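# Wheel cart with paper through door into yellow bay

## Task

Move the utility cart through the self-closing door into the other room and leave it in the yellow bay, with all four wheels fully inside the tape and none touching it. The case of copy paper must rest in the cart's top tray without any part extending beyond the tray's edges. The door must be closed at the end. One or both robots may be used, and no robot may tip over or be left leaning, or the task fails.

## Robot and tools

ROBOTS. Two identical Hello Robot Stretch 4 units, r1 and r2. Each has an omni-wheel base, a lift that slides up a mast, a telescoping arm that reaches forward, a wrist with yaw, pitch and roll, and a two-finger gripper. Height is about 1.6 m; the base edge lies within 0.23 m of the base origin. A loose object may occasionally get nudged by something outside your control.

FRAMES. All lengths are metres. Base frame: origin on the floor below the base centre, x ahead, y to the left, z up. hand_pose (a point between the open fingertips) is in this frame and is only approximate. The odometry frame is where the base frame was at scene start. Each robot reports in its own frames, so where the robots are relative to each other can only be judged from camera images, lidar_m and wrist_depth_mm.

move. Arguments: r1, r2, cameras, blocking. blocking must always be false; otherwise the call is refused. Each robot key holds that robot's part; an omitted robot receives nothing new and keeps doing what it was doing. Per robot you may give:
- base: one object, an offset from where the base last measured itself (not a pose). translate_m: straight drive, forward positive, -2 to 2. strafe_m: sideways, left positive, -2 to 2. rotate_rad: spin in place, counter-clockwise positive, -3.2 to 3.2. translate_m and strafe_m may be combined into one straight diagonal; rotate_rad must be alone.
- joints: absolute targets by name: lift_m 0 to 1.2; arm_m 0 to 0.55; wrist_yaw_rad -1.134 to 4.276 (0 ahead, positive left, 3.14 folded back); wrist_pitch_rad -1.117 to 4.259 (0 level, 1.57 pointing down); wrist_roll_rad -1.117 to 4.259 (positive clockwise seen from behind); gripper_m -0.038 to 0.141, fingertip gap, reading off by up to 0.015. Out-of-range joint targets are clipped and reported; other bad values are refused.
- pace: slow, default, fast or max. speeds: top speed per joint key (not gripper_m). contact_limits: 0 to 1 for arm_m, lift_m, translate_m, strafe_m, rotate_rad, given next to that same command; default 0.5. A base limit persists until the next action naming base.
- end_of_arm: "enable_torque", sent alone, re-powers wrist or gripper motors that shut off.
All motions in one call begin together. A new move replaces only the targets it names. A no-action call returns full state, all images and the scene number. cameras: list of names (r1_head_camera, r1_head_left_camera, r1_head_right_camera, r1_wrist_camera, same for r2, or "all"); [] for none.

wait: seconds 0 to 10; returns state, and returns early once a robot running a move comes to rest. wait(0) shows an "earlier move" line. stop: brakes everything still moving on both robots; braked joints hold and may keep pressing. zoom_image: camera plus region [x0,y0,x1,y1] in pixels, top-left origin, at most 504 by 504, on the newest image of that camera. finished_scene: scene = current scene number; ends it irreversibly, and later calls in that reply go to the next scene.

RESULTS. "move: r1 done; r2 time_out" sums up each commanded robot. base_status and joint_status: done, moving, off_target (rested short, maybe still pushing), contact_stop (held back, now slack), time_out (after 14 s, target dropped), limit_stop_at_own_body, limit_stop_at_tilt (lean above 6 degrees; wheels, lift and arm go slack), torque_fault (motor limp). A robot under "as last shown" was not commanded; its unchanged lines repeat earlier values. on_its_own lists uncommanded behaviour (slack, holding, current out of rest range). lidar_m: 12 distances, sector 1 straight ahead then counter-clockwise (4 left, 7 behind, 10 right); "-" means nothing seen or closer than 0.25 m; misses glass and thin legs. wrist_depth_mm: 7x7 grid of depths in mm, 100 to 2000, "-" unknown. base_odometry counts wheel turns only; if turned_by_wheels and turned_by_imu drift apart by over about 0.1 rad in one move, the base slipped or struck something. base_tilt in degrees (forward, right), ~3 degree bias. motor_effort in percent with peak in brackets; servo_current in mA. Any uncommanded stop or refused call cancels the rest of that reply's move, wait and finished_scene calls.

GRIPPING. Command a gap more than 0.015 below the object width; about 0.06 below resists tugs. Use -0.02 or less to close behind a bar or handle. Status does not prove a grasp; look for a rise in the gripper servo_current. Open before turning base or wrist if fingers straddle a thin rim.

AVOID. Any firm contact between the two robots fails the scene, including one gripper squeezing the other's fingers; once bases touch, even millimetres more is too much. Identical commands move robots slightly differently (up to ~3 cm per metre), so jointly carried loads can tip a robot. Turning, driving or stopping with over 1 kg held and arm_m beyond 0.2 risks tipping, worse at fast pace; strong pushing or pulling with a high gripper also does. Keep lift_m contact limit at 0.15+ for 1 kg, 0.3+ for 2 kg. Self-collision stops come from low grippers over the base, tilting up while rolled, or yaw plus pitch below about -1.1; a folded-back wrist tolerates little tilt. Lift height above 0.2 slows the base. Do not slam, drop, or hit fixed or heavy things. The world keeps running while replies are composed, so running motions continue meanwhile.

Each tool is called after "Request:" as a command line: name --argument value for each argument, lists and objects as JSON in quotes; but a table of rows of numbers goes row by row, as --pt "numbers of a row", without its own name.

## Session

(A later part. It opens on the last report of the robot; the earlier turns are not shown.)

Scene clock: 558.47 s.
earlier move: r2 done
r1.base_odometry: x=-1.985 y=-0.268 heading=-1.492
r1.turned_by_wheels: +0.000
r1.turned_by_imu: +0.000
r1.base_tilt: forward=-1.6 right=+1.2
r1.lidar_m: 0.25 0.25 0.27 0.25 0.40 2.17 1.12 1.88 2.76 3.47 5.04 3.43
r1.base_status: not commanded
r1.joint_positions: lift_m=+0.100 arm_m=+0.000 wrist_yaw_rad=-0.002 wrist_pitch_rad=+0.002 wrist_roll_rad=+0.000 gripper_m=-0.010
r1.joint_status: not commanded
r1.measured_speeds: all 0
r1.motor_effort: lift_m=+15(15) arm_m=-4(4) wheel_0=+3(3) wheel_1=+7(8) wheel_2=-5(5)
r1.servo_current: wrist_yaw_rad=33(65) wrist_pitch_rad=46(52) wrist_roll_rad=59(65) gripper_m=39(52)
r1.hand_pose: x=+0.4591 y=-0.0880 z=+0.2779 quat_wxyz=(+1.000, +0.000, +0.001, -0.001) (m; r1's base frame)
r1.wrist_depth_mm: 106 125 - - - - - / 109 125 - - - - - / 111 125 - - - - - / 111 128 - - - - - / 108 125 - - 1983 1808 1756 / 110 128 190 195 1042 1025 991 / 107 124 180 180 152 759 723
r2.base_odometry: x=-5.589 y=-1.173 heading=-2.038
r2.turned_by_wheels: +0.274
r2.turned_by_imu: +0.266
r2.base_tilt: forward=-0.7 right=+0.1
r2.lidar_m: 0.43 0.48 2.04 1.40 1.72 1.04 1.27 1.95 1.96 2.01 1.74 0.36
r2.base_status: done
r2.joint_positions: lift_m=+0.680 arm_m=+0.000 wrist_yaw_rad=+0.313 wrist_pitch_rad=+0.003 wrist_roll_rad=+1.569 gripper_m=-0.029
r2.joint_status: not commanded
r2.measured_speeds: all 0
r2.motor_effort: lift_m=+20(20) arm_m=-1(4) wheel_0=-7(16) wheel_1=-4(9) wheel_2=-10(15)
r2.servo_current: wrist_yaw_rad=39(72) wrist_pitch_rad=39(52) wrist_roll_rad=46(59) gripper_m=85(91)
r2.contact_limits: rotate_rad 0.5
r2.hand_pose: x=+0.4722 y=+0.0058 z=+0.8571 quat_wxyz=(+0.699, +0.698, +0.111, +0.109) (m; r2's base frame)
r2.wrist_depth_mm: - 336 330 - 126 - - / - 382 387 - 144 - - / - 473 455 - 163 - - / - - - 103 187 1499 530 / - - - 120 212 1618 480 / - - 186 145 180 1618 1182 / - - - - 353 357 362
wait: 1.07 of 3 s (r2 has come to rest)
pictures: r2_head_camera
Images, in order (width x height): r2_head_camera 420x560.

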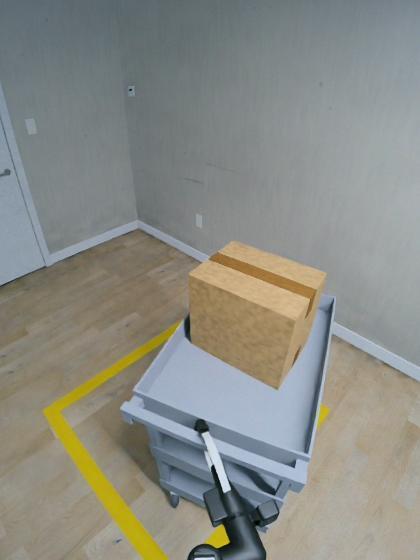

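Request:
move --r2 '{"base":{"translate_m":0.3,"strafe_m":0.3},"pace":"default","contact_limits":{"translate_m":0.3}}' --blocking false

Request:
wait --seconds 6 --cameras '["r2_head_camera","r2_head_right_camera"]'

Scene clock: 572.70 s.
move: r2 moving
r1: as last shown
r1.base_tilt: forward=-1.6 right=+1.3
r1.lidar_m: 0.25 0.25 0.25 0.25 0.39 2.16 1.13 1.88 2.75 3.46 5.03 3.40
r1.motor_effort: lift_m=+15(15) arm_m=-4(4) wheel_0=+3(4) wheel_1=+8(8) wheel_2=-5(5)
r1.servo_current: wrist_yaw_rad=46(72) wrist_pitch_rad=39(46) wrist_roll_rad=52(78) gripper_m=39(46)
r1.wrist_depth_mm: 106 125 - - - - - / 108 125 - - - - - / 111 125 - - - - - / 111 128 - - - - - / 108 125 - - 1983 1863 1808 / 110 128 190 194 1025 1025 991 / 107 124 180 180 152 732 715
r2.base_odometry: x=-5.579 y=-1.204 heading=-2.039
r2.turned_by_wheels: -0.001
r2.turned_by_imu: -0.001
r2.base_tilt: forward=-0.7 right=+0.1
r2.lidar_m: 0.41 0.51 2.02 1.38 1.72 1.04 1.22 1.98 1.99 2.02 1.75 0.34
r2.base_status: translate_m moving; strafe_m moving
r2.joint_positions: lift_m=+0.680 arm_m=+0.000 wrist_yaw_rad=+0.313 wrist_pitch_rad=+0.003 wrist_roll_rad=+1.569 gripper_m=-0.029
r2.joint_status: not commanded
r2.measured_speeds: translate_m=+0.089 strafe_m=+0.089 rotate_rad=-0.001 lift_m=+0.000 arm_m=+0.000 wrist_yaw_rad=+0.000 wrist_pitch_rad=+0.000 wrist_roll_rad=+0.000
r2.motor_effort: lift_m=+20(20) arm_m=-4(4) wheel_0=-6(12) wheel_1=+11(11) wheel_2=-15(16)
r2.servo_current: wrist_yaw_rad=46(59) wrist_pitch_rad=39(46) wrist_roll_rad=39(52) gripper_m=78(91)
r2.contact_limits: translate_m 0.3
r2.hand_pose: x=+0.4722 y=+0.0058 z=+0.8571 quat_wxyz=(+0.699, +0.698, +0.111, +0.109) (m; r2's base frame)
r2.wrist_depth_mm: - 338 332 - 124 - - / - 387 389 - 139 - - / - 504 462 - 158 - - / - - - - 183 1499 508 / - - - 118 210 1576 469 / - - 186 146 179 1618 1182 / - - - - 349 1618 362
pictures: none

Scene clock: 575.33 s.
earlier move: r2 done
r1.base_odometry: x=-1.985 y=-0.268 heading=-1.492
r1.turned_by_wheels: +0.000
r1.turned_by_imu: +0.000
r1.base_tilt: forward=-1.5 right=+1.3
r1.lidar_m: 0.25 0.25 0.28 0.25 0.37 1.71 1.12 1.91 2.79 3.45 5.03 3.40
r1.base_status: not commanded
r1.joint_positions: lift_m=+0.100 arm_m=+0.000 wrist_yaw_rad=-0.002 wrist_pitch_rad=+0.002 wrist_roll_rad=+0.000 gripper_m=-0.010
r1.joint_status: not commanded
r1.measured_speeds: all 0
r1.motor_effort: lift_m=+15(15) arm_m=-4(4) wheel_0=+3(4) wheel_1=+7(8) wheel_2=-5(5)
r1.servo_current: wrist_yaw_rad=46(72) wrist_pitch_rad=46(52) wrist_roll_rad=46(78) gripper_m=39(52)
r1.hand_pose: x=+0.4591 y=-0.0880 z=+0.2779 quat_wxyz=(+1.000, +0.000, +0.001, -0.001) (m; r1's base frame)
r1.wrist_depth_mm: 106 125 - - - - - / 108 125 - - - - - / 111 125 - - - - - / 111 128 - - - - - / 108 124 - - 1921 1808 1808 / 110 128 190 194 1042 1008 1008 / 107 124 180 180 152 741 715
r2.base_odometry: x=-5.457 y=-1.576 heading=-2.039
r2.turned_by_wheels: +0.000
r2.turned_by_imu: -0.008
r2.base_tilt: forward=-0.6 right=+0.0
r2.lidar_m: 0.39 0.54 2.04 1.20 1.17 1.15 1.24 2.22 2.36 2.00 1.78 0.32
r2.base_status: done
r2.joint_positions: lift_m=+0.680 arm_m=+0.000 wrist_yaw_rad=+0.314 wrist_pitch_rad=+0.003 wrist_roll_rad=+1.569 gripper_m=-0.029
r2.joint_status: not commanded
r2.measured_speeds: all 0
r2.motor_effort: lift_m=+20(20) arm_m=+4(4) wheel_0=-7(21) wheel_1=-1(12) wheel_2=-4(22)
r2.servo_current: wrist_yaw_rad=46(260) wrist_pitch_rad=39(52) wrist_roll_rad=46(59) gripper_m=85(91)
r2.contact_limits: translate_m 0.3
r2.hand_pose: x=+0.4722 y=+0.0058 z=+0.8571 quat_wxyz=(+0.699, +0.698, +0.111, +0.109) (m; r2's base frame)
r2.wrist_depth_mm: - - - - - - - / - - - - - - - / - - - - - - - / - - - - - - 462 / - - - - - 1618 1182 / - - - - 173 373 1138 / - - - - - 1576 1205
wait: 2.63 of 6 s (r2 has come to rest)
pictures: r2_head_camera, r2_head_right_camera
Images, in order (width x height): r2_head_camera 420x560, r2_head_right_camera 420x672.

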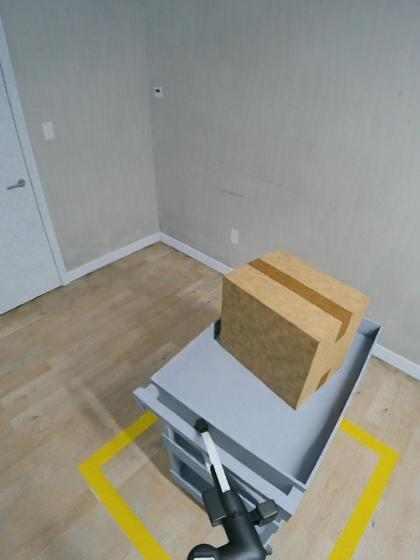

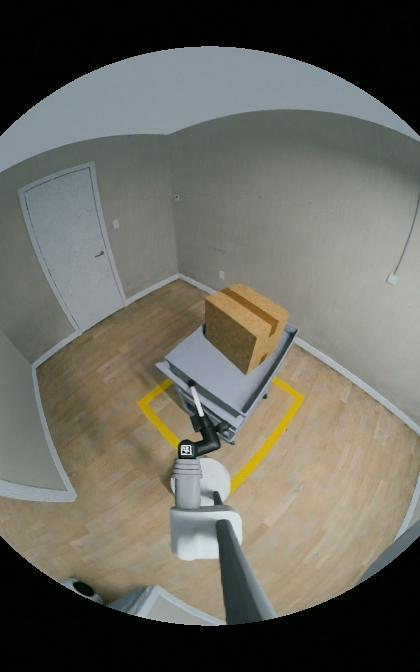

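Request:
move --r2 '{"base":{"translate_m":0.3,"strafe_m":0.1},"pace":"default","contact_limits":{"translate_m":0.3}}' --blocking false

Request:
wait --seconds 6 --cameras '["r2_head_camera","r2_head_right_camera"]'

Scene clock: 583.60 s.
move: r2 moving
r1: as last shown
r1.base_tilt: forward=-1.6 right=+1.3
r1.lidar_m: 0.25 0.25 0.25 0.25 0.40 1.73 1.14 1.89 2.75 3.43 5.04 3.39
r1.motor_effort: lift_m=+15(15) arm_m=-4(4) wheel_0=+3(3) wheel_1=+7(8) wheel_2=-5(5)
r1.servo_current: wrist_yaw_rad=46(72) wrist_pitch_rad=39(46) wrist_roll_rad=39(65) gripper_m=52(52)
r1.wrist_depth_mm: 106 125 - - - - - / 108 125 - - - - - / 111 125 - - - - - / 111 128 - - - - - / 108 124 - - 1983 1863 1756 / 110 128 190 194 1060 1025 991 / 107 124 180 180 152 741 723
r2.base_odometry: x=-5.462 y=-1.609 heading=-2.040
r2.turned_by_wheels: +0.000
r2.turned_by_imu: +0.000
r2.base_tilt: forward=-0.7 right=+0.1
r2.lidar_m: 0.38 0.54 2.07 1.22 1.16 1.18 1.25 2.22 2.42 2.02 1.75 0.33
r2.base_status: translate_m moving; strafe_m moving
r2.joint_positions: lift_m=+0.680 arm_m=+0.000 wrist_yaw_rad=+0.311 wrist_pitch_rad=+0.003 wrist_roll_rad=+1.569 gripper_m=-0.029
r2.joint_status: not commanded
r2.measured_speeds: translate_m=+0.124 strafe_m=+0.040 rotate_rad=-0.002 lift_m=+0.000 arm_m=+0.000 wrist_yaw_rad=-0.005 wrist_pitch_rad=+0.000 wrist_roll_rad=+0.000
r2.motor_effort: lift_m=+20(20) arm_m=+4(4) wheel_0=+6(11) wheel_1=+9(11) wheel_2=-21(21)
r2.servo_current: wrist_yaw_rad=65(65) wrist_pitch_rad=46(52) wrist_roll_rad=46(52) gripper_m=85(85)
r2.contact_limits: translate_m 0.3
r2.hand_pose: x=+0.4722 y=+0.0051 z=+0.8571 quat_wxyz=(+0.699, +0.698, +0.111, +0.109) (m; r2's base frame)
r2.wrist_depth_mm: - - - - - - - / - - - - - - - / - - - - - - - / - - - - - - 462 / - - - - - 1576 1182 / - - - - 171 373 1118 / - - - - - 1708 1182
pictures: none

Scene clock: 585.57 s.
earlier move: r2 done
r1.base_odometry: x=-1.985 y=-0.268 heading=-1.492
r1.turned_by_wheels: +0.000
r1.turned_by_imu: +0.000
r1.base_tilt: forward=-1.6 right=+1.3
r1.lidar_m: 0.25 0.25 0.26 0.25 0.38 1.92 1.14 1.90 2.77 3.42 5.04 3.39
r1.base_status: not commanded
r1.joint_positions: lift_m=+0.100 arm_m=+0.000 wrist_yaw_rad=-0.002 wrist_pitch_rad=+0.002 wrist_roll_rad=+0.000 gripper_m=-0.010
r1.joint_status: not commanded
r1.measured_speeds: all 0
r1.motor_effort: lift_m=+15(15) arm_m=-4(4) wheel_0=+3(3) wheel_1=+8(8) wheel_2=-5(5)
r1.servo_current: wrist_yaw_rad=52(78) wrist_pitch_rad=46(52) wrist_roll_rad=72(72) gripper_m=46(52)
r1.hand_pose: x=+0.4591 y=-0.0880 z=+0.2779 quat_wxyz=(+1.000, +0.000, +0.001, -0.001) (m; r1's base frame)
r1.wrist_depth_mm: 106 125 - - - - - / 108 125 - - - - - / 111 125 - - - - - / 111 128 - - - - - / 108 125 - - 1983 1863 1756 / 110 127 189 193 1042 1060 1008 / 107 123 180 180 153 741 715
r2.base_odometry: x=-5.503 y=-1.889 heading=-2.039
r2.turned_by_wheels: +0.001
r2.turned_by_imu: +0.002
r2.base_tilt: forward=-0.7 right=+0.1
r2.lidar_m: 0.40 0.52 2.10 1.37 1.17 1.49 1.42 2.55 2.66 1.84 1.62 0.35
r2.base_status: done
r2.joint_positions: lift_m=+0.680 arm_m=+0.000 wrist_yaw_rad=+0.320 wrist_pitch_rad=+0.003 wrist_roll_rad=+1.569 gripper_m=-0.029
r2.joint_status: not commanded
r2.measured_speeds: all 0
r2.motor_effort: lift_m=+20(20) arm_m=+4(5) wheel_0=+4(11) wheel_1=+2(11) wheel_2=-4(23)
r2.servo_current: wrist_yaw_rad=52(78) wrist_pitch_rad=39(52) wrist_roll_rad=46(52) gripper_m=78(91)
r2.contact_limits: translate_m 0.3
r2.hand_pose: x=+0.4721 y=+0.0077 z=+0.8571 quat_wxyz=(+0.699, +0.697, +0.114, +0.112) (m; r2's base frame)
r2.wrist_depth_mm: - - - - - - - / - - - - - - - / - - - - - - 508 / - - - - - 1464 469 / - - - - - 1576 439 / 1863 - - - 178 370 379 / 1708 - - - - 1661 1182
wait: 1.97 of 6 s (r2 has come to rest)
pictures: r2_head_camera, r2_head_right_camera
Images, in order (width x height): r2_head_camera 420x560, r2_head_right_camera 420x672.

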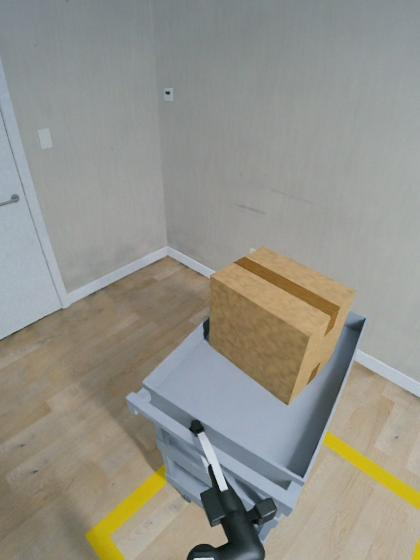

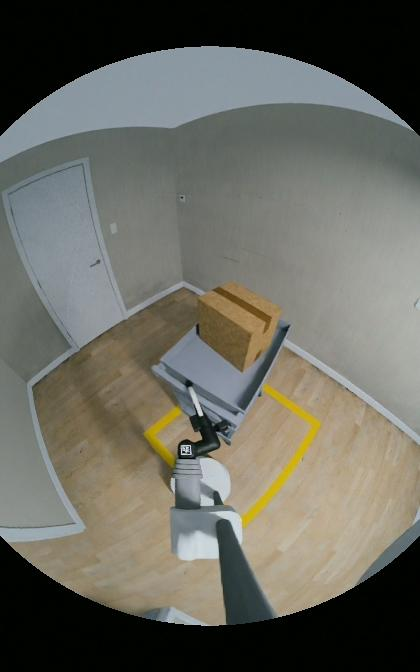

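Request:
move --r2 '{"base":{"strafe_m":-0.17},"pace":"slow","contact_limits":{"strafe_m":0.3}}' --blocking false

Request:
wait --seconds 6 --cameras '["r2_head_camera","r2_head_right_camera"]'

Scene clock: 590.93 s.
move: r2 moving
r1: as last shown
r1.lidar_m: 0.25 0.25 0.27 0.25 0.39 1.95 1.12 1.90 2.76 3.45 5.06 3.38
r1.motor_effort: lift_m=+15(15) arm_m=-4(4) wheel_0=+3(4) wheel_1=+8(8) wheel_2=-5(5)
r1.servo_current: wrist_yaw_rad=33(52) wrist_pitch_rad=39(46) wrist_roll_rad=52(59) gripper_m=46(46)
r1.wrist_depth_mm: 106 125 - - - - - / 108 125 - - - - - / 111 125 - - - - - / 111 128 - - - - - / 108 125 - - 1983 1808 1756 / 110 128 190 195 1042 1025 976 / 107 124 180 180 152 750 723
r2.base_odometry: x=-5.516 y=-1.883 heading=-2.038
r2.turned_by_wheels: +0.001
r2.turned_by_imu: +0.001
r2.base_tilt: forward=-0.7 right=+0.0
r2.lidar_m: 0.38 0.53 2.08 1.37 1.20 1.51 1.42 2.55 2.65 1.88 1.62 0.33
r2.base_status: strafe_m moving
r2.joint_positions: lift_m=+0.680 arm_m=+0.000 wrist_yaw_rad=+0.325 wrist_pitch_rad=+0.003 wrist_roll_rad=+1.569 gripper_m=-0.029
r2.joint_status: not commanded
r2.measured_speeds: translate_m=+0.000 strafe_m=-0.057 rotate_rad=-0.001 lift_m=+0.000 arm_m=+0.000 wrist_yaw_rad=+0.005 wrist_pitch_rad=+0.000 wrist_roll_rad=+0.000
r2.motor_effort: lift_m=+20(20) arm_m=+4(4) wheel_0=+18(18) wheel_1=-8(8) wheel_2=+0(3)
r2.servo_current: wrist_yaw_rad=52(52) wrist_pitch_rad=46(46) wrist_roll_rad=33(59) gripper_m=85(91)
r2.contact_limits: strafe_m 0.3
r2.hand_pose: x=+0.4721 y=+0.0092 z=+0.8571 quat_wxyz=(+0.699, +0.697, +0.115, +0.113) (m; r2's base frame)
r2.wrist_depth_mm: - - - - - - - / - - - - - - - / - - - - - - - / - - - - - 1430 477 / - - - - - 1618 1182 / 1808 - - - 178 370 1078 / 1756 - - - - 1576 1205
pictures: none

Scene clock: 593.27 s.
earlier move: r2 done
r1.base_odometry: x=-1.985 y=-0.268 heading=-1.492
r1.turned_by_wheels: +0.000
r1.turned_by_imu: +0.000
r1.base_tilt: forward=-1.6 right=+1.3
r1.lidar_m: 0.25 0.25 0.25 0.25 0.38 1.99 1.14 1.89 2.76 3.46 5.01 3.40
r1.base_status: not commanded
r1.joint_positions: lift_m=+0.100 arm_m=+0.000 wrist_yaw_rad=-0.002 wrist_pitch_rad=+0.002 wrist_roll_rad=+0.000 gripper_m=-0.010
r1.joint_status: not commanded
r1.measured_speeds: all 0
r1.motor_effort: lift_m=+15(15) arm_m=-4(4) wheel_0=+2(4) wheel_1=+8(8) wheel_2=-5(5)
r1.servo_current: wrist_yaw_rad=39(72) wrist_pitch_rad=39(52) wrist_roll_rad=59(72) gripper_m=46(52)
r1.hand_pose: x=+0.4591 y=-0.0880 z=+0.2779 quat_wxyz=(+1.000, +0.000, +0.001, -0.001) (m; r1's base frame)
r1.wrist_depth_mm: 106 125 - - - - - / 108 125 - - - - - / 111 125 - - - - - / 111 128 - - - - - / 108 125 - - 1983 1863 1756 / 110 128 189 194 1042 1042 1008 / 107 124 180 180 153 741 715
r2.base_odometry: x=-5.655 y=-1.813 heading=-2.039
r2.turned_by_wheels: -0.001
r2.turned_by_imu: +0.000
r2.base_tilt: forward=-0.7 right=+0.1
r2.lidar_m: 0.42 0.44 2.18 1.49 1.34 1.47 1.54 2.53 2.54 1.73 1.50 0.36
r2.base_status: done
r2.joint_positions: lift_m=+0.680 arm_m=+0.000 wrist_yaw_rad=+0.326 wrist_pitch_rad=+0.003 wrist_roll_rad=+1.569 gripper_m=-0.029
r2.joint_status: not commanded
r2.measured_speeds: all 0
r2.motor_effort: lift_m=+20(20) arm_m=+4(5) wheel_0=+5(19) wheel_1=-4(8) wheel_2=+0(3)
r2.servo_current: wrist_yaw_rad=52(72) wrist_pitch_rad=39(46) wrist_roll_rad=52(59) gripper_m=78(91)
r2.contact_limits: strafe_m 0.3
r2.hand_pose: x=+0.4721 y=+0.0096 z=+0.8571 quat_wxyz=(+0.699, +0.697, +0.116, +0.114) (m; r2's base frame)
r2.wrist_depth_mm: - 340 332 - 142 - - / - 377 382 - 156 - - / - 452 436 - 173 - - / - - 517 116 193 1708 - / - - - 132 219 1618 488 / - - 186 152 178 1618 1118 / - - - - 340 349 353
wait: 2.33 of 6 s (r2 has come to rest)
pictures: r2_head_camera, r2_head_right_camera
Images, in order (width x height): r2_head_camera 420x560, r2_head_right_camera 420x672.

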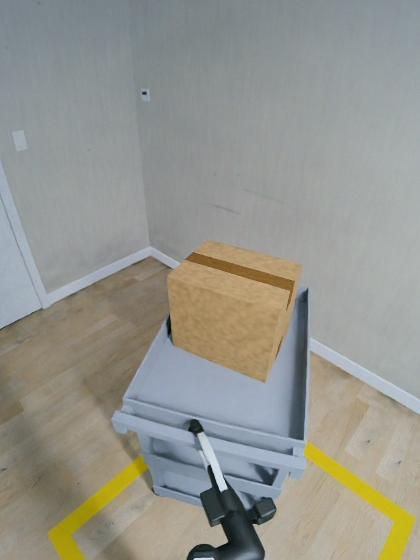

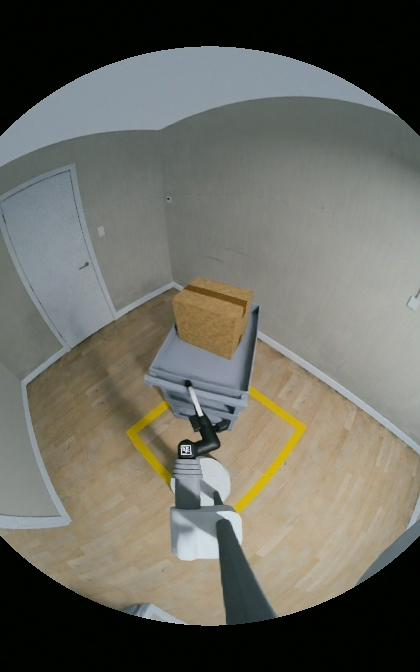

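Request:
move --r2 '{"joints":{"gripper_m":0.09}}' --blocking false

Request:
wait --seconds 1.4

Request:
move --r2 '{"base":{"translate_m":-0.6}}' --blocking false

Request:
wait --seconds 6 --cameras '["r2_head_camera"]'

Scene clock: 601.03 s.
move: r2 moving
r1: as last shown
r1.lidar_m: 0.25 0.25 0.25 0.25 0.41 2.02 1.15 1.91 2.77 3.40 5.05 3.38
r1.motor_effort: lift_m=+15(15) arm_m=-3(4) wheel_0=+3(3) wheel_1=+8(8) wheel_2=-5(5)
r1.servo_current: wrist_yaw_rad=52(59) wrist_pitch_rad=39(52) wrist_roll_rad=52(65) gripper_m=46(46)
r1.wrist_depth_mm: 106 125 - - - - - / 108 125 - - - - - / 111 125 - - - - - / 111 128 - - - - - / 108 124 - - 1921 1863 1708 / 110 127 190 195 1042 1025 991 / 107 124 179 180 152 750 723
r2.base_odometry: x=-5.655 y=-1.813 heading=-2.039
r2.turned_by_wheels: +0.000
r2.turned_by_imu: +0.001
r2.base_tilt: forward=-0.6 right=+0.0
r2.lidar_m: 0.41 0.46 2.20 1.50 1.34 1.46 1.56 2.54 2.54 1.75 1.50 0.39
r2.base_status: not commanded
r2.joint_positions: lift_m=+0.680 arm_m=+0.000 wrist_yaw_rad=+0.325 wrist_pitch_rad=+0.003 wrist_roll_rad=+1.569 gripper_m=-0.003
r2.joint_status: gripper_m moving
r2.measured_speeds: translate_m=+0.000 strafe_m=+0.000 rotate_rad=+0.000 lift_m=+0.000 arm_m=+0.000 wrist_yaw_rad=-0.012 wrist_pitch_rad=+0.000 wrist_roll_rad=+0.000
r2.motor_effort: lift_m=+20(20) arm_m=+4(4) wheel_0=+5(5) wheel_1=-4(4) wheel_2=+0(0)
r2.servo_current: wrist_yaw_rad=59(59) wrist_pitch_rad=39(46) wrist_roll_rad=52(52) gripper_m=85(111)
r2.contact_limits: strafe_m 0.3
r2.hand_pose: x=+0.4721 y=+0.0092 z=+0.8571 quat_wxyz=(+0.699, +0.697, +0.115, +0.113) (m; r2's base frame)
r2.wrist_depth_mm: - 338 336 - 144 - - / - 379 379 - 158 - - / - 455 442 107 176 - - / - - 521 117 196 1708 - / - - - 136 222 1708 500 / - - 189 156 182 1576 455 / - 136 - - 343 342 355
pictures: none

Scene clock: 602.43 s.
earlier move: r2 done
r1.base_odometry: x=-1.985 y=-0.268 heading=-1.492
r1.turned_by_wheels: +0.000
r1.turned_by_imu: +0.000
r1.base_tilt: forward=-1.6 right=+1.2
r1.lidar_m: 0.25 0.25 0.25 0.25 0.40 1.98 1.14 1.89 2.77 3.45 5.05 3.42
r1.base_status: not commanded
r1.joint_positions: lift_m=+0.100 arm_m=+0.000 wrist_yaw_rad=-0.002 wrist_pitch_rad=+0.002 wrist_roll_rad=+0.000 gripper_m=-0.010
r1.joint_status: not commanded
r1.measured_speeds: all 0
r1.motor_effort: lift_m=+15(15) arm_m=-4(4) wheel_0=+3(3) wheel_1=+8(8) wheel_2=-5(5)
r1.servo_current: wrist_yaw_rad=59(72) wrist_pitch_rad=39(52) wrist_roll_rad=52(65) gripper_m=46(52)
r1.hand_pose: x=+0.4591 y=-0.0880 z=+0.2779 quat_wxyz=(+1.000, +0.000, +0.001, -0.001) (m; r1's base frame)
r1.wrist_depth_mm: 106 125 - - - - - / 108 125 - - - - - / 111 125 - - - - - / 111 128 - - - - - / 108 125 - - 1983 1863 1808 / 110 127 190 195 1060 1025 991 / 107 123 180 180 152 741 715
r2.base_odometry: x=-5.655 y=-1.812 heading=-2.039
r2.turned_by_wheels: +0.000
r2.turned_by_imu: +0.000
r2.base_tilt: forward=-0.7 right=+0.1
r2.lidar_m: 0.40 0.47 2.19 1.51 1.34 1.46 1.55 2.54 2.55 1.75 1.50 0.39
r2.base_status: not commanded
r2.joint_positions: lift_m=+0.680 arm_m=+0.000 wrist_yaw_rad=+0.323 wrist_pitch_rad=+0.003 wrist_roll_rad=+1.569 gripper_m=+0.090
r2.joint_status: all done
r2.measured_speeds: all 0
r2.motor_effort: lift_m=+19(20) arm_m=+4(4) wheel_0=+5(5) wheel_1=-2(4) wheel_2=+0(1)
r2.servo_current: wrist_yaw_rad=39(59) wrist_pitch_rad=33(46) wrist_roll_rad=46(59) gripper_m=52(117)
r2.contact_limits: strafe_m 0.3
r2.hand_pose: x=+0.4721 y=+0.0087 z=+0.8572 quat_wxyz=(+0.699, +0.697, +0.115, +0.113) (m; r2's base frame)
r2.wrist_depth_mm: - 343 345 102 154 - - / - 387 384 108 169 - - / - 462 452 117 187 - - / - - 530 133 208 1808 - / - - - 150 229 1756 500 / - - 190 168 192 1618 1205 / - - - - 351 349 355
wait: 1.40 s; at rest by 1.37 s
pictures: none

Scene clock: 602.93 s.
move: r2 moving
r1: as last shown
r1.base_tilt: forward=-1.6 right=+1.3
r1.lidar_m: 0.25 0.25 0.26 0.25 0.38 1.98 1.13 1.88 2.74 3.43 5.04 3.40
r1.servo_current: wrist_yaw_rad=52(59) wrist_pitch_rad=39(46) wrist_roll_rad=46(59) gripper_m=46(52)
r1.wrist_depth_mm: 106 125 - - - - - / 108 125 - - - - - / 111 125 - - - - - / 111 128 - - - - - / 108 125 - - 1983 1808 1808 / 110 128 190 194 1042 1025 991 / 107 123 180 181 153 732 723
r2.base_odometry: x=-5.641 y=-1.785 heading=-2.039
r2.turned_by_wheels: +0.000
r2.turned_by_imu: +0.000
r2.base_tilt: forward=-0.7 right=+0.1
r2.lidar_m: 0.43 0.54 2.23 1.47 1.33 1.43 1.50 2.51 2.52 1.77 1.52 0.42
r2.base_status: translate_m moving
r2.joint_positions: lift_m=+0.680 arm_m=+0.000 wrist_yaw_rad=+0.323 wrist_pitch_rad=+0.003 wrist_roll_rad=+1.569 gripper_m=+0.090
r2.joint_status: not commanded
r2.measured_speeds: translate_m=-0.122 strafe_m=-0.002 rotate_rad=+0.003 lift_m=+0.000 arm_m=+0.000 wrist_yaw_rad=+0.000 wrist_pitch_rad=+0.000 wrist_roll_rad=+0.000
r2.motor_effort: lift_m=+19(19) arm_m=+4(4) wheel_0=-4(10) wheel_1=-7(8) wheel_2=+12(12)
r2.servo_current: wrist_yaw_rad=52(52) wrist_pitch_rad=39(46) wrist_roll_rad=52(65) gripper_m=46(52)
r2.hand_pose: x=+0.4721 y=+0.0086 z=+0.8572 quat_wxyz=(+0.699, +0.697, +0.115, +0.113) (m; r2's base frame)
r2.wrist_depth_mm: - 366 368 126 179 - - / - 413 418 136 197 - - / - - 484 149 218 - - / - - 559 166 242 - - / - - - 192 271 1756 492 / - - 190 215 190 1537 459 / - - - - 382 377 1078
pictures: none

Scene clock: 605.93 s.
earlier move: r2 done
r1.base_odometry: x=-1.985 y=-0.268 heading=-1.492
r1.turned_by_wheels: +0.000
r1.turned_by_imu: +0.000
r1.base_tilt: forward=-1.6 right=+1.3
r1.lidar_m: 0.25 0.25 0.25 0.25 0.39 1.57 1.15 1.88 2.77 3.48 5.05 3.38
r1.base_status: not commanded
r1.joint_positions: lift_m=+0.100 arm_m=+0.000 wrist_yaw_rad=-0.002 wrist_pitch_rad=+0.002 wrist_roll_rad=+0.000 gripper_m=-0.010
r1.joint_status: not commanded
r1.measured_speeds: all 0
r1.motor_effort: lift_m=+15(15) arm_m=-4(4) wheel_0=+3(3) wheel_1=+7(8) wheel_2=-5(5)
r1.servo_current: wrist_yaw_rad=52(72) wrist_pitch_rad=39(52) wrist_roll_rad=46(65) gripper_m=39(52)
r1.hand_pose: x=+0.4591 y=-0.0880 z=+0.2779 quat_wxyz=(+1.000, +0.000, +0.001, -0.001) (m; r1's base frame)
r1.wrist_depth_mm: 106 125 - - - - - / 109 125 - - - - - / 111 125 - - - - - / 111 128 - - - - - / 108 125 - - 1921 1983 1708 / 110 127 190 194 1060 1025 991 / 107 124 180 180 153 741 723
r2.base_odometry: x=-5.384 y=-1.277 heading=-2.039
r2.turned_by_wheels: +0.000
r2.turned_by_imu: +0.000
r2.base_tilt: forward=-0.7 right=+0.1
r2.lidar_m: 0.98 2.61 1.73 1.17 1.58 0.91 1.06 1.88 2.09 2.20 1.92 1.92
r2.base_status: done
r2.joint_positions: lift_m=+0.680 arm_m=+0.000 wrist_yaw_rad=+0.323 wrist_pitch_rad=+0.003 wrist_roll_rad=+1.569 gripper_m=+0.090
r2.joint_status: not commanded
r2.measured_speeds: all 0
r2.motor_effort: lift_m=+19(19) arm_m=+4(5) wheel_0=-2(13) wheel_1=-3(9) wheel_2=+1(14)
r2.servo_current: wrist_yaw_rad=46(65) wrist_pitch_rad=39(52) wrist_roll_rad=39(65) gripper_m=52(59)
r2.hand_pose: x=+0.4721 y=+0.0086 z=+0.8572 quat_wxyz=(+0.699, +0.697, +0.115, +0.113) (m; r2's base frame)
r2.wrist_depth_mm: - - 931 699 - 676 - / - - 1008 768 - 759 - / - - - 1042 - 854 - / - - - - - 1661 1182 / - - - - - 1756 1182 / - - 193 - 191 1576 1182 / - - - - - 1708 1182
wait: 3.00 of 6 s (r2 has come to rest)
pictures: r2_head_camera
Images, in order (width x height): r2_head_camera 420x560.

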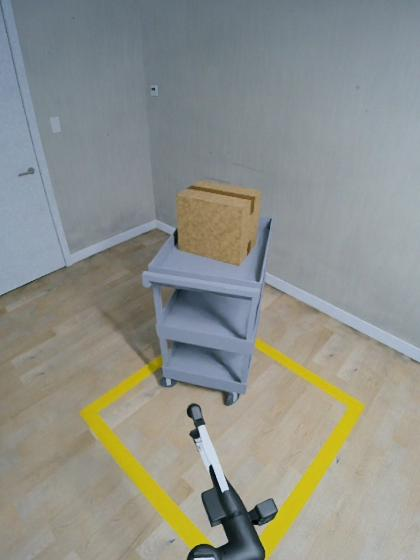

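Request:
move --r2 '{"base":{"translate_m":0.595}}' --blocking false

Request:
wait --seconds 6

Request:
move --r2 '{"joints":{"gripper_m":-0.03}}' --blocking false

Request:
wait --seconds 2

Request:
move --r2 '{"base":{"translate_m":-0.37,"strafe_m":-0.06},"contact_limits":{"translate_m":0.3}}' --blocking false

Request:
wait --seconds 6 --cameras '["r2_head_camera"]'

Scene clock: 616.00 s.
move: r2 moving
r1: as last shown
r1.lidar_m: 0.25 0.25 0.26 0.25 0.37 1.60 1.14 1.91 2.75 3.45 5.04 3.40
r1.motor_effort: lift_m=+15(15) arm_m=-4(4) wheel_0=+3(3) wheel_1=+8(8) wheel_2=-5(5)
r1.servo_current: wrist_yaw_rad=39(52) wrist_pitch_rad=46(46) wrist_roll_rad=39(59) gripper_m=39(46)
r1.wrist_depth_mm: 106 125 - - - - - / 108 125 - - - - - / 111 125 - - - - - / 111 128 - - - - - / 108 124 - - 1983 1863 1808 / 110 127 189 196 1060 1025 976 / 107 124 180 180 152 741 715
r2.base_odometry: x=-5.398 y=-1.305 heading=-2.039
r2.turned_by_wheels: +0.000
r2.turned_by_imu: +0.001
r2.base_tilt: forward=-0.7 right=+0.1
r2.lidar_m: 0.93 2.60 1.78 1.17 1.61 0.93 1.08 1.93 2.13 2.18 1.89 1.90
r2.base_status: translate_m moving
r2.joint_positions: lift_m=+0.680 arm_m=+0.000 wrist_yaw_rad=+0.323 wrist_pitch_rad=+0.003 wrist_roll_rad=+1.569 gripper_m=+0.090
r2.joint_status: not commanded
r2.measured_speeds: translate_m=+0.120 strafe_m=+0.001 rotate_rad=+0.000 lift_m=+0.000 arm_m=+0.000 wrist_yaw_rad=+0.000 wrist_pitch_rad=+0.000 wrist_roll_rad=+0.000
r2.motor_effort: lift_m=+19(19) arm_m=+4(4) wheel_0=+6(8) wheel_1=+8(8) wheel_2=-12(13)
r2.servo_current: wrist_yaw_rad=39(52) wrist_pitch_rad=39(46) wrist_roll_rad=59(59) gripper_m=52(52)
r2.hand_pose: x=+0.4721 y=+0.0086 z=+0.8572 quat_wxyz=(+0.699, +0.697, +0.115, +0.113) (m; r2's base frame)
r2.wrist_depth_mm: - - 904 668 - 661 - / - - 1008 750 - 715 - / - - - 1025 - 820 - / - - - - - 1576 1205 / - - - - - 1756 1205 / - - 193 - 191 1618 1205 / - - - - - 1756 1182
pictures: none

Scene clock: 618.97 s.
earlier move: r2 done
r1.base_odometry: x=-1.985 y=-0.268 heading=-1.492
r1.turned_by_wheels: +0.000
r1.turned_by_imu: +0.000
r1.base_tilt: forward=-1.5 right=+1.3
r1.lidar_m: 0.25 0.25 0.27 0.25 0.39 2.01 1.13 1.89 2.76 3.43 5.04 3.41
r1.base_status: not commanded
r1.joint_positions: lift_m=+0.100 arm_m=+0.000 wrist_yaw_rad=-0.002 wrist_pitch_rad=+0.002 wrist_roll_rad=+0.000 gripper_m=-0.010
r1.joint_status: not commanded
r1.measured_speeds: all 0
r1.motor_effort: lift_m=+15(15) arm_m=-4(4) wheel_0=+3(4) wheel_1=+7(8) wheel_2=-5(5)
r1.servo_current: wrist_yaw_rad=39(65) wrist_pitch_rad=46(52) wrist_roll_rad=46(72) gripper_m=39(52)
r1.hand_pose: x=+0.4591 y=-0.0880 z=+0.2779 quat_wxyz=(+1.000, +0.000, +0.001, -0.001) (m; r1's base frame)
r1.wrist_depth_mm: 106 125 - - - - - / 108 125 - - - - - / 111 125 - - - - - / 111 128 - - - - - / 108 124 - - 1863 1808 1808 / 110 128 189 195 1060 1042 991 / 107 124 180 181 153 759 715
r2.base_odometry: x=-5.653 y=-1.808 heading=-2.039
r2.turned_by_wheels: +0.000
r2.turned_by_imu: +0.001
r2.base_tilt: forward=-0.7 right=+0.1
r2.lidar_m: 0.42 0.49 2.19 1.48 1.34 1.46 1.53 2.54 2.55 1.74 1.51 0.40
r2.base_status: done
r2.joint_positions: lift_m=+0.680 arm_m=+0.000 wrist_yaw_rad=+0.323 wrist_pitch_rad=+0.003 wrist_roll_rad=+1.569 gripper_m=+0.090
r2.joint_status: not commanded
r2.measured_speeds: all 0
r2.motor_effort: lift_m=+19(19) arm_m=+4(4) wheel_0=+2(11) wheel_1=+5(9) wheel_2=-3(15)
r2.servo_current: wrist_yaw_rad=52(59) wrist_pitch_rad=39(46) wrist_roll_rad=46(72) gripper_m=59(59)
r2.hand_pose: x=+0.4721 y=+0.0086 z=+0.8572 quat_wxyz=(+0.699, +0.697, +0.115, +0.113) (m; r2's base frame)
r2.wrist_depth_mm: - 347 345 104 158 - - / - 389 382 114 174 - - / - 466 455 124 191 - - / - - 535 140 213 1863 - / - - - 154 235 1708 504 / - - 190 173 190 1618 455 / - - - - 355 353 359
wait: 2.97 of 6 s (r2 has come to rest)
pictures: none

Scene clock: 619.47 s.
move: r2 moving
r1: as last shown
r1.base_tilt: forward=-1.6 right=+1.3
r1.lidar_m: 0.25 0.25 0.25 0.25 0.38 1.99 1.13 1.90 2.76 3.43 5.04 3.39
r1.motor_effort: lift_m=+15(15) arm_m=-4(4) wheel_0=+3(3) wheel_1=+8(8) wheel_2=-5(5)
r1.servo_current: wrist_yaw_rad=52(59) wrist_pitch_rad=46(52) wrist_roll_rad=33(52) gripper_m=52(52)
r1.wrist_depth_mm: 106 125 - - - - - / 108 125 - - - - - / 111 125 - - - - - / 111 128 - - - - - / 108 124 - - 1921 1863 1756 / 110 127 190 195 1060 1025 1025 / 107 123 181 180 153 750 707
r2.base_odometry: x=-5.653 y=-1.808 heading=-2.039
r2.turned_by_wheels: +0.000
r2.turned_by_imu: +0.000
r2.base_tilt: forward=-0.7 right=+0.0
r2.lidar_m: 0.42 0.48 2.21 1.47 1.32 1.46 1.53 2.53 2.54 1.73 1.51 0.38
r2.base_status: not commanded
r2.joint_positions: lift_m=+0.680 arm_m=+0.000 wrist_yaw_rad=+0.323 wrist_pitch_rad=+0.003 wrist_roll_rad=+1.569 gripper_m=+0.072
r2.joint_status: gripper_m moving
r2.measured_speeds: all 0
r2.motor_effort: lift_m=+19(19) arm_m=+4(4) wheel_0=+2(2) wheel_1=+4(5) wheel_2=-2(3)
r2.servo_current: wrist_yaw_rad=46(52) wrist_pitch_rad=39(46) wrist_roll_rad=59(59) gripper_m=104(111)
r2.hand_pose: x=+0.4721 y=+0.0086 z=+0.8572 quat_wxyz=(+0.699, +0.697, +0.115, +0.113) (m; r2's base frame)
r2.wrist_depth_mm: - 347 347 104 158 - - / - 392 387 114 174 - - / - 466 449 124 191 - - / - - 535 141 213 1863 - / - - - 155 229 1708 504 / - - 189 173 189 1618 452 / - 140 - - 355 355 357
pictures: none

Scene clock: 620.87 s.
earlier move: r2 done
r1.base_odometry: x=-1.985 y=-0.268 heading=-1.492
r1.turned_by_wheels: +0.000
r1.turned_by_imu: +0.000
r1.base_tilt: forward=-1.6 right=+1.3
r1.lidar_m: 0.25 0.25 0.26 0.25 0.38 2.00 1.13 1.89 2.79 3.46 5.05 3.40
r1.base_status: not commanded
r1.joint_positions: lift_m=+0.100 arm_m=+0.000 wrist_yaw_rad=-0.002 wrist_pitch_rad=+0.002 wrist_roll_rad=+0.000 gripper_m=-0.010
r1.joint_status: not commanded
r1.measured_speeds: all 0
r1.motor_effort: lift_m=+15(15) arm_m=-4(4) wheel_0=+3(3) wheel_1=+8(8) wheel_2=-5(5)
r1.servo_current: wrist_yaw_rad=72(78) wrist_pitch_rad=39(52) wrist_roll_rad=46(72) gripper_m=46(52)
r1.hand_pose: x=+0.4591 y=-0.0880 z=+0.2779 quat_wxyz=(+1.000, +0.000, +0.001, -0.001) (m; r1's base frame)
r1.wrist_depth_mm: 106 125 - - - - - / 108 125 - - - - - / 111 125 - - - - - / 111 128 - - - - - / 108 124 - - - 1921 1756 / 110 128 189 194 1042 1025 976 / 107 124 181 180 153 741 723
r2.base_odometry: x=-5.653 y=-1.808 heading=-2.039
r2.turned_by_wheels: +0.000
r2.turned_by_imu: +0.000
r2.base_tilt: forward=-0.6 right=+0.0
r2.lidar_m: 0.44 0.49 2.20 1.48 1.35 1.44 1.52 2.54 2.54 1.76 1.50 0.39
r2.base_status: not commanded
r2.joint_positions: lift_m=+0.680 arm_m=+0.000 wrist_yaw_rad=+0.323 wrist_pitch_rad=+0.003 wrist_roll_rad=+1.569 gripper_m=-0.028
r2.joint_status: all done
r2.measured_speeds: all 0
r2.motor_effort: lift_m=+19(19) arm_m=+4(4) wheel_0=+2(3) wheel_1=+4(5) wheel_2=-1(3)
r2.servo_current: wrist_yaw_rad=39(59) wrist_pitch_rad=39(46) wrist_roll_rad=39(59) gripper_m=143(345)
r2.hand_pose: x=+0.4721 y=+0.0086 z=+0.8572 quat_wxyz=(+0.699, +0.697, +0.115, +0.113) (m; r2's base frame)
r2.wrist_depth_mm: - 345 342 - 152 - - / - 387 387 105 167 - - / - 452 442 114 183 - - / - - 521 132 203 1756 - / - - - 144 229 1661 500 / - - 186 165 178 1618 1229 / - 144 - - 340 338 351
wait: 1.40 of 2 s (r2 has come to rest)
pictures: none

Scene clock: 621.37 s.
move: r2 moving
r1: as last shown
r1.lidar_m: 0.25 0.25 0.25 0.25 0.40 1.96 1.14 1.90 2.78 3.46 5.04 3.42
r1.servo_current: wrist_yaw_rad=52(59) wrist_pitch_rad=33(52) wrist_roll_rad=46(65) gripper_m=46(46)
r1.wrist_depth_mm: 106 125 - - - - - / 108 125 - - - - - / 111 125 - - - - - / 111 128 - - - - - / 108 124 - - 1921 1863 1756 / 110 127 189 195 1042 1042 1008 / 107 124 181 180 153 741 723
r2.base_odometry: x=-5.643 y=-1.778 heading=-2.039
r2.turned_by_wheels: +0.000
r2.turned_by_imu: +0.000
r2.base_tilt: forward=-0.6 right=+0.1
r2.lidar_m: 0.44 0.47 2.22 1.44 1.33 1.42 1.51 2.49 2.53 1.74 1.54 0.39
r2.base_status: translate_m moving; strafe_m moving
r2.joint_positions: lift_m=+0.680 arm_m=+0.000 wrist_yaw_rad=+0.321 wrist_pitch_rad=+0.003 wrist_roll_rad=+1.569 gripper_m=-0.028
r2.joint_status: not commanded
r2.measured_speeds: translate_m=-0.121 strafe_m=-0.019 rotate_rad=-0.004 lift_m=+0.000 arm_m=+0.000 wrist_yaw_rad=-0.016 wrist_pitch_rad=+0.000 wrist_roll_rad=+0.000
r2.motor_effort: lift_m=+19(19) arm_m=-4(4) wheel_0=-10(12) wheel_1=-11(12) wheel_2=+17(18)
r2.servo_current: wrist_yaw_rad=46(59) wrist_pitch_rad=33(46) wrist_roll_rad=46(59) gripper_m=150(156)
r2.contact_limits: translate_m 0.3
r2.hand_pose: x=+0.4722 y=+0.0080 z=+0.8572 quat_wxyz=(+0.699, +0.697, +0.114, +0.112) (m; r2's base frame)
r2.wrist_depth_mm: - 345 347 105 159 - - / - 389 389 114 172 - - / - 455 439 123 189 - - / - - 512 135 208 - - / - - - 151 232 1708 504 / - - 183 170 179 1537 1138 / - 144 - - 340 342 1160
pictures: none

Scene clock: 623.60 s.
earlier move: r2 done
r1.base_odometry: x=-1.985 y=-0.268 heading=-1.492
r1.turned_by_wheels: +0.000
r1.turned_by_imu: +0.000
r1.base_tilt: forward=-1.6 right=+1.3
r1.lidar_m: 0.25 0.25 0.27 0.25 0.38 1.76 1.12 1.88 2.77 3.44 5.05 3.40
r1.base_status: not commanded
r1.joint_positions: lift_m=+0.100 arm_m=+0.000 wrist_yaw_rad=-0.002 wrist_pitch_rad=+0.002 wrist_roll_rad=+0.000 gripper_m=-0.010
r1.joint_status: not commanded
r1.measured_speeds: all 0
r1.motor_effort: lift_m=+15(15) arm_m=-4(4) wheel_0=+3(3) wheel_1=+8(8) wheel_2=-5(5)
r1.servo_current: wrist_yaw_rad=52(65) wrist_pitch_rad=39(52) wrist_roll_rad=65(65) gripper_m=46(46)
r1.hand_pose: x=+0.4591 y=-0.0880 z=+0.2779 quat_wxyz=(+1.000, +0.000, +0.001, -0.001) (m; r1's base frame)
r1.wrist_depth_mm: 105 125 - - - - - / 109 125 - - - - - / 111 125 - - - - - / 111 128 - - - - - / 108 125 - - 1921 1808 1756 / 110 128 190 195 1060 1042 991 / 107 124 180 181 152 741 723
r2.base_odometry: x=-5.539 y=-1.451 heading=-2.039
r2.turned_by_wheels: +0.000
r2.turned_by_imu: -0.001
r2.base_tilt: forward=-0.6 right=+0.1
r2.lidar_m: 0.51 0.51 2.13 1.29 1.41 1.13 1.29 2.22 2.24 2.00 1.72 0.51
r2.base_status: done
r2.joint_positions: lift_m=+0.680 arm_m=+0.000 wrist_yaw_rad=+0.317 wrist_pitch_rad=+0.002 wrist_roll_rad=+1.569 gripper_m=-0.029
r2.joint_status: not commanded
r2.measured_speeds: all 0
r2.motor_effort: lift_m=+17(19) arm_m=-4(4) wheel_0=-3(16) wheel_1=-2(14) wheel_2=+3(18)
r2.servo_current: wrist_yaw_rad=52(65) wrist_pitch_rad=39(46) wrist_roll_rad=39(59) gripper_m=111(156)
r2.contact_limits: translate_m 0.3
r2.hand_pose: x=+0.4722 y=+0.0069 z=+0.8577 quat_wxyz=(+0.699, +0.697, +0.112, +0.111) (m; r2's base frame)
r2.wrist_depth_mm: - 469 459 226 278 - - / - 504 492 283 290 - - / - - 525 298 304 891 - / - - 569 312 322 - - / - - - 265 - 1863 - / - - 185 199 179 1618 459 / - - - - 370 - 1118
wait: 2.23 of 6 s (r2 has come to rest)
pictures: r2_head_camera
Images, in order (width x height): r2_head_camera 420x560.

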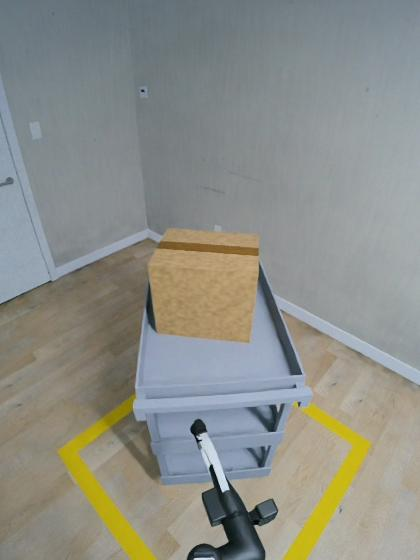

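Request:
move --r2 '{"joints":{"gripper_m":0.09}}' --blocking false

Request:
wait --seconds 1.4

Request:
move --r2 '{"base":{"translate_m":-0.5}}' --blocking false

Request:
wait --seconds 6 --cameras '["r2_head_camera"]'

Scene clock: 630.17 s.
move: r2 moving
r1: as last shown
r1.lidar_m: 0.25 0.25 0.25 0.25 0.39 1.75 1.11 1.89 2.76 3.46 5.04 3.40
r1.motor_effort: lift_m=+15(15) arm_m=-4(4) wheel_0=+3(4) wheel_1=+7(8) wheel_2=-5(5)
r1.servo_current: wrist_yaw_rad=52(59) wrist_pitch_rad=39(46) wrist_roll_rad=46(59) gripper_m=39(52)
r1.wrist_depth_mm: 106 125 - - - - - / 108 125 - - - - - / 110 125 - - - - - / 111 128 - - - - - / 108 125 - - 1983 1863 1808 / 110 127 190 195 1060 1025 991 / 107 124 180 180 152 750 715
r2.base_odometry: x=-5.539 y=-1.451 heading=-2.039
r2.turned_by_wheels: +0.000
r2.turned_by_imu: +0.000
r2.base_tilt: forward=-0.7 right=+0.1
r2.lidar_m: 0.51 0.52 2.13 1.26 1.37 1.13 1.27 2.23 2.21 2.00 1.74 0.52
r2.base_status: not commanded
r2.joint_positions: lift_m=+0.680 arm_m=+0.000 wrist_yaw_rad=+0.317 wrist_pitch_rad=+0.002 wrist_roll_rad=+1.569 gripper_m=-0.003
r2.joint_status: gripper_m moving
r2.measured_speeds: all 0
r2.motor_effort: lift_m=+17(17) arm_m=-4(4) wheel_0=-3(4) wheel_1=-2(3) wheel_2=+2(3)
r2.servo_current: wrist_yaw_rad=65(65) wrist_pitch_rad=39(46) wrist_roll_rad=33(59) gripper_m=91(104)
r2.contact_limits: translate_m 0.3
r2.hand_pose: x=+0.4722 y=+0.0069 z=+0.8577 quat_wxyz=(+0.699, +0.697, +0.112, +0.111) (m; r2's base frame)
r2.wrist_depth_mm: - 469 462 226 279 - - / - 504 488 285 290 - - / - - 530 297 304 891 - / - - 574 310 322 - - / - - - 266 - 1863 - / - - 186 202 181 1499 462 / - - - - - - 1138
pictures: none

Scene clock: 631.57 s.
earlier move: r2 done
r1.base_odometry: x=-1.985 y=-0.268 heading=-1.492
r1.turned_by_wheels: +0.000
r1.turned_by_imu: +0.000
r1.base_tilt: forward=-1.6 right=+1.3
r1.lidar_m: 0.25 0.25 0.25 0.25 0.42 1.74 1.14 1.88 2.77 3.45 5.05 3.40
r1.base_status: not commanded
r1.joint_positions: lift_m=+0.100 arm_m=+0.000 wrist_yaw_rad=-0.002 wrist_pitch_rad=+0.002 wrist_roll_rad=+0.000 gripper_m=-0.010
r1.joint_status: not commanded
r1.measured_speeds: all 0
r1.motor_effort: lift_m=+15(15) arm_m=-4(4) wheel_0=+3(4) wheel_1=+8(8) wheel_2=-5(5)
r1.servo_current: wrist_yaw_rad=39(72) wrist_pitch_rad=46(52) wrist_roll_rad=52(65) gripper_m=52(52)
r1.hand_pose: x=+0.4591 y=-0.0880 z=+0.2779 quat_wxyz=(+1.000, +0.000, +0.001, -0.001) (m; r1's base frame)
r1.wrist_depth_mm: 106 125 - - - - - / 108 125 - - - - - / 111 125 - - - - - / 111 128 - - - - - / 108 125 - - 1921 1921 1756 / 110 127 189 195 1060 1042 1008 / 107 124 180 180 153 741 715
r2.base_odometry: x=-5.539 y=-1.451 heading=-2.039
r2.turned_by_wheels: +0.000
r2.turned_by_imu: +0.000
r2.base_tilt: forward=-0.7 right=+0.1
r2.lidar_m: 0.51 0.53 2.13 1.25 1.39 1.09 1.31 2.22 2.20 1.98 1.73 0.54
r2.base_status: not commanded
r2.joint_positions: lift_m=+0.680 arm_m=+0.000 wrist_yaw_rad=+0.317 wrist_pitch_rad=+0.002 wrist_roll_rad=+1.569 gripper_m=+0.090
r2.joint_status: all done
r2.measured_speeds: all 0
r2.motor_effort: lift_m=+17(17) arm_m=-4(4) wheel_0=-3(4) wheel_1=-2(3) wheel_2=+3(3)
r2.servo_current: wrist_yaw_rad=39(65) wrist_pitch_rad=33(46) wrist_roll_rad=52(59) gripper_m=52(117)
r2.contact_limits: translate_m 0.3
r2.hand_pose: x=+0.4722 y=+0.0069 z=+0.8577 quat_wxyz=(+0.699, +0.697, +0.112, +0.111) (m; r2's base frame)
r2.wrist_depth_mm: - 469 466 226 277 - - / - 504 484 285 289 - - / - - 535 297 306 904 - / - - 569 310 324 - - / - - - 329 340 1863 - / - - 192 282 191 1537 459 / - - - - 370 1661 1160
wait: 1.40 s; at rest by 1.37 s
pictures: none

Scene clock: 632.07 s.
move: r2 moving
r1: as last shown
r1.lidar_m: 0.25 0.25 0.25 0.25 0.38 1.74 1.12 1.91 2.79 3.45 5.04 3.39
r1.motor_effort: lift_m=+15(15) arm_m=-4(4) wheel_0=+3(3) wheel_1=+7(8) wheel_2=-5(5)
r1.servo_current: wrist_yaw_rad=65(65) wrist_pitch_rad=46(46) wrist_roll_rad=46(52) gripper_m=39(46)
r1.wrist_depth_mm: 106 125 - - - - - / 108 125 - - - - - / 111 125 - - - - - / 111 128 - - - - - / 108 125 - - 1983 1863 1756 / 110 128 190 194 1042 1025 1008 / 107 124 180 181 153 750 715
r2.base_odometry: x=-5.525 y=-1.423 heading=-2.039
r2.turned_by_wheels: +0.000
r2.turned_by_imu: +0.000
r2.base_tilt: forward=-0.7 right=+0.0
r2.lidar_m: 0.53 0.58 2.10 1.27 1.84 1.12 1.22 2.19 2.21 2.02 1.75 0.57
r2.base_status: translate_m moving
r2.joint_positions: lift_m=+0.680 arm_m=+0.000 wrist_yaw_rad=+0.317 wrist_pitch_rad=+0.002 wrist_roll_rad=+1.569 gripper_m=+0.090
r2.joint_status: not commanded
r2.measured_speeds: translate_m=-0.121 strafe_m=+0.000 rotate_rad=-0.002 lift_m=+0.000 arm_m=+0.000 wrist_yaw_rad=+0.000 wrist_pitch_rad=+0.000 wrist_roll_rad=+0.000
r2.motor_effort: lift_m=+17(17) arm_m=-4(4) wheel_0=-11(11) wheel_1=-7(9) wheel_2=+12(12)
r2.servo_current: wrist_yaw_rad=59(59) wrist_pitch_rad=39(46) wrist_roll_rad=59(59) gripper_m=52(59)
r2.hand_pose: x=+0.4722 y=+0.0069 z=+0.8577 quat_wxyz=(+0.699, +0.697, +0.112, +0.111) (m; r2's base frame)
r2.wrist_depth_mm: - - 488 300 303 - - / - - 517 312 320 891 - / - - 559 324 336 891 - / - - 597 342 960 - - / - - - 362 370 1863 - / - - 193 314 190 402 459 / - - - - - 1708 1182
pictures: none

Scene clock: 634.73 s.
earlier move: r2 done
r1.base_odometry: x=-1.985 y=-0.268 heading=-1.492
r1.turned_by_wheels: +0.000
r1.turned_by_imu: +0.000
r1.base_tilt: forward=-1.6 right=+1.3
r1.lidar_m: 0.25 0.25 0.28 0.25 0.37 2.30 1.12 1.91 2.78 3.43 5.04 3.41
r1.base_status: not commanded
r1.joint_positions: lift_m=+0.100 arm_m=+0.000 wrist_yaw_rad=-0.002 wrist_pitch_rad=+0.002 wrist_roll_rad=+0.000 gripper_m=-0.010
r1.joint_status: not commanded
r1.measured_speeds: all 0
r1.motor_effort: lift_m=+15(15) arm_m=-4(4) wheel_0=+3(4) wheel_1=+7(8) wheel_2=-5(5)
r1.servo_current: wrist_yaw_rad=46(65) wrist_pitch_rad=46(52) wrist_roll_rad=52(65) gripper_m=52(52)
r1.hand_pose: x=+0.4591 y=-0.0880 z=+0.2779 quat_wxyz=(+1.000, +0.000, +0.001, -0.001) (m; r1's base frame)
r1.wrist_depth_mm: 106 125 - - - - - / 108 125 - - - - - / 111 125 - - - - - / 111 128 - - - - - / 108 124 - - 1921 1863 1756 / 110 127 190 194 1025 1042 991 / 107 124 180 181 153 741 723
r2.base_odometry: x=-5.313 y=-1.005 heading=-2.039
r2.turned_by_wheels: +0.000
r2.turned_by_imu: +0.000
r2.base_tilt: forward=-0.7 right=+0.1
r2.lidar_m: 0.97 2.88 1.44 1.26 0.74 0.72 0.88 1.58 1.86 2.22 2.06 1.06
r2.base_status: done
r2.joint_positions: lift_m=+0.680 arm_m=+0.000 wrist_yaw_rad=+0.317 wrist_pitch_rad=+0.002 wrist_roll_rad=+1.569 gripper_m=+0.090
r2.joint_status: not commanded
r2.measured_speeds: all 0
r2.motor_effort: lift_m=+17(17) arm_m=-4(5) wheel_0=-3(11) wheel_1=-2(9) wheel_2=+2(13)
r2.servo_current: wrist_yaw_rad=52(65) wrist_pitch_rad=33(46) wrist_roll_rad=52(59) gripper_m=52(59)
r2.hand_pose: x=+0.4722 y=+0.0069 z=+0.8577 quat_wxyz=(+0.699, +0.697, +0.112, +0.111) (m; r2's base frame)
r2.wrist_depth_mm: - - - 723 - 732 - / - - 991 946 - 768 - / - - - 1008 - 809 - / - - - - - 1618 1138 / - - - - - 1708 1138 / - - 194 - 191 1618 1281 / - - - - - 1756 1205
wait: 2.67 of 6 s (r2 has come to rest)
pictures: r2_head_camera
Images, in order (width x height): r2_head_camera 420x560.

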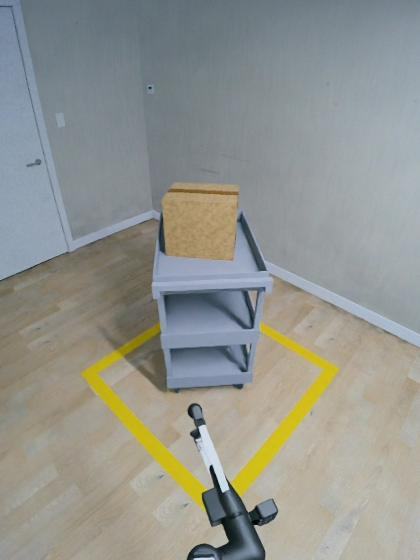

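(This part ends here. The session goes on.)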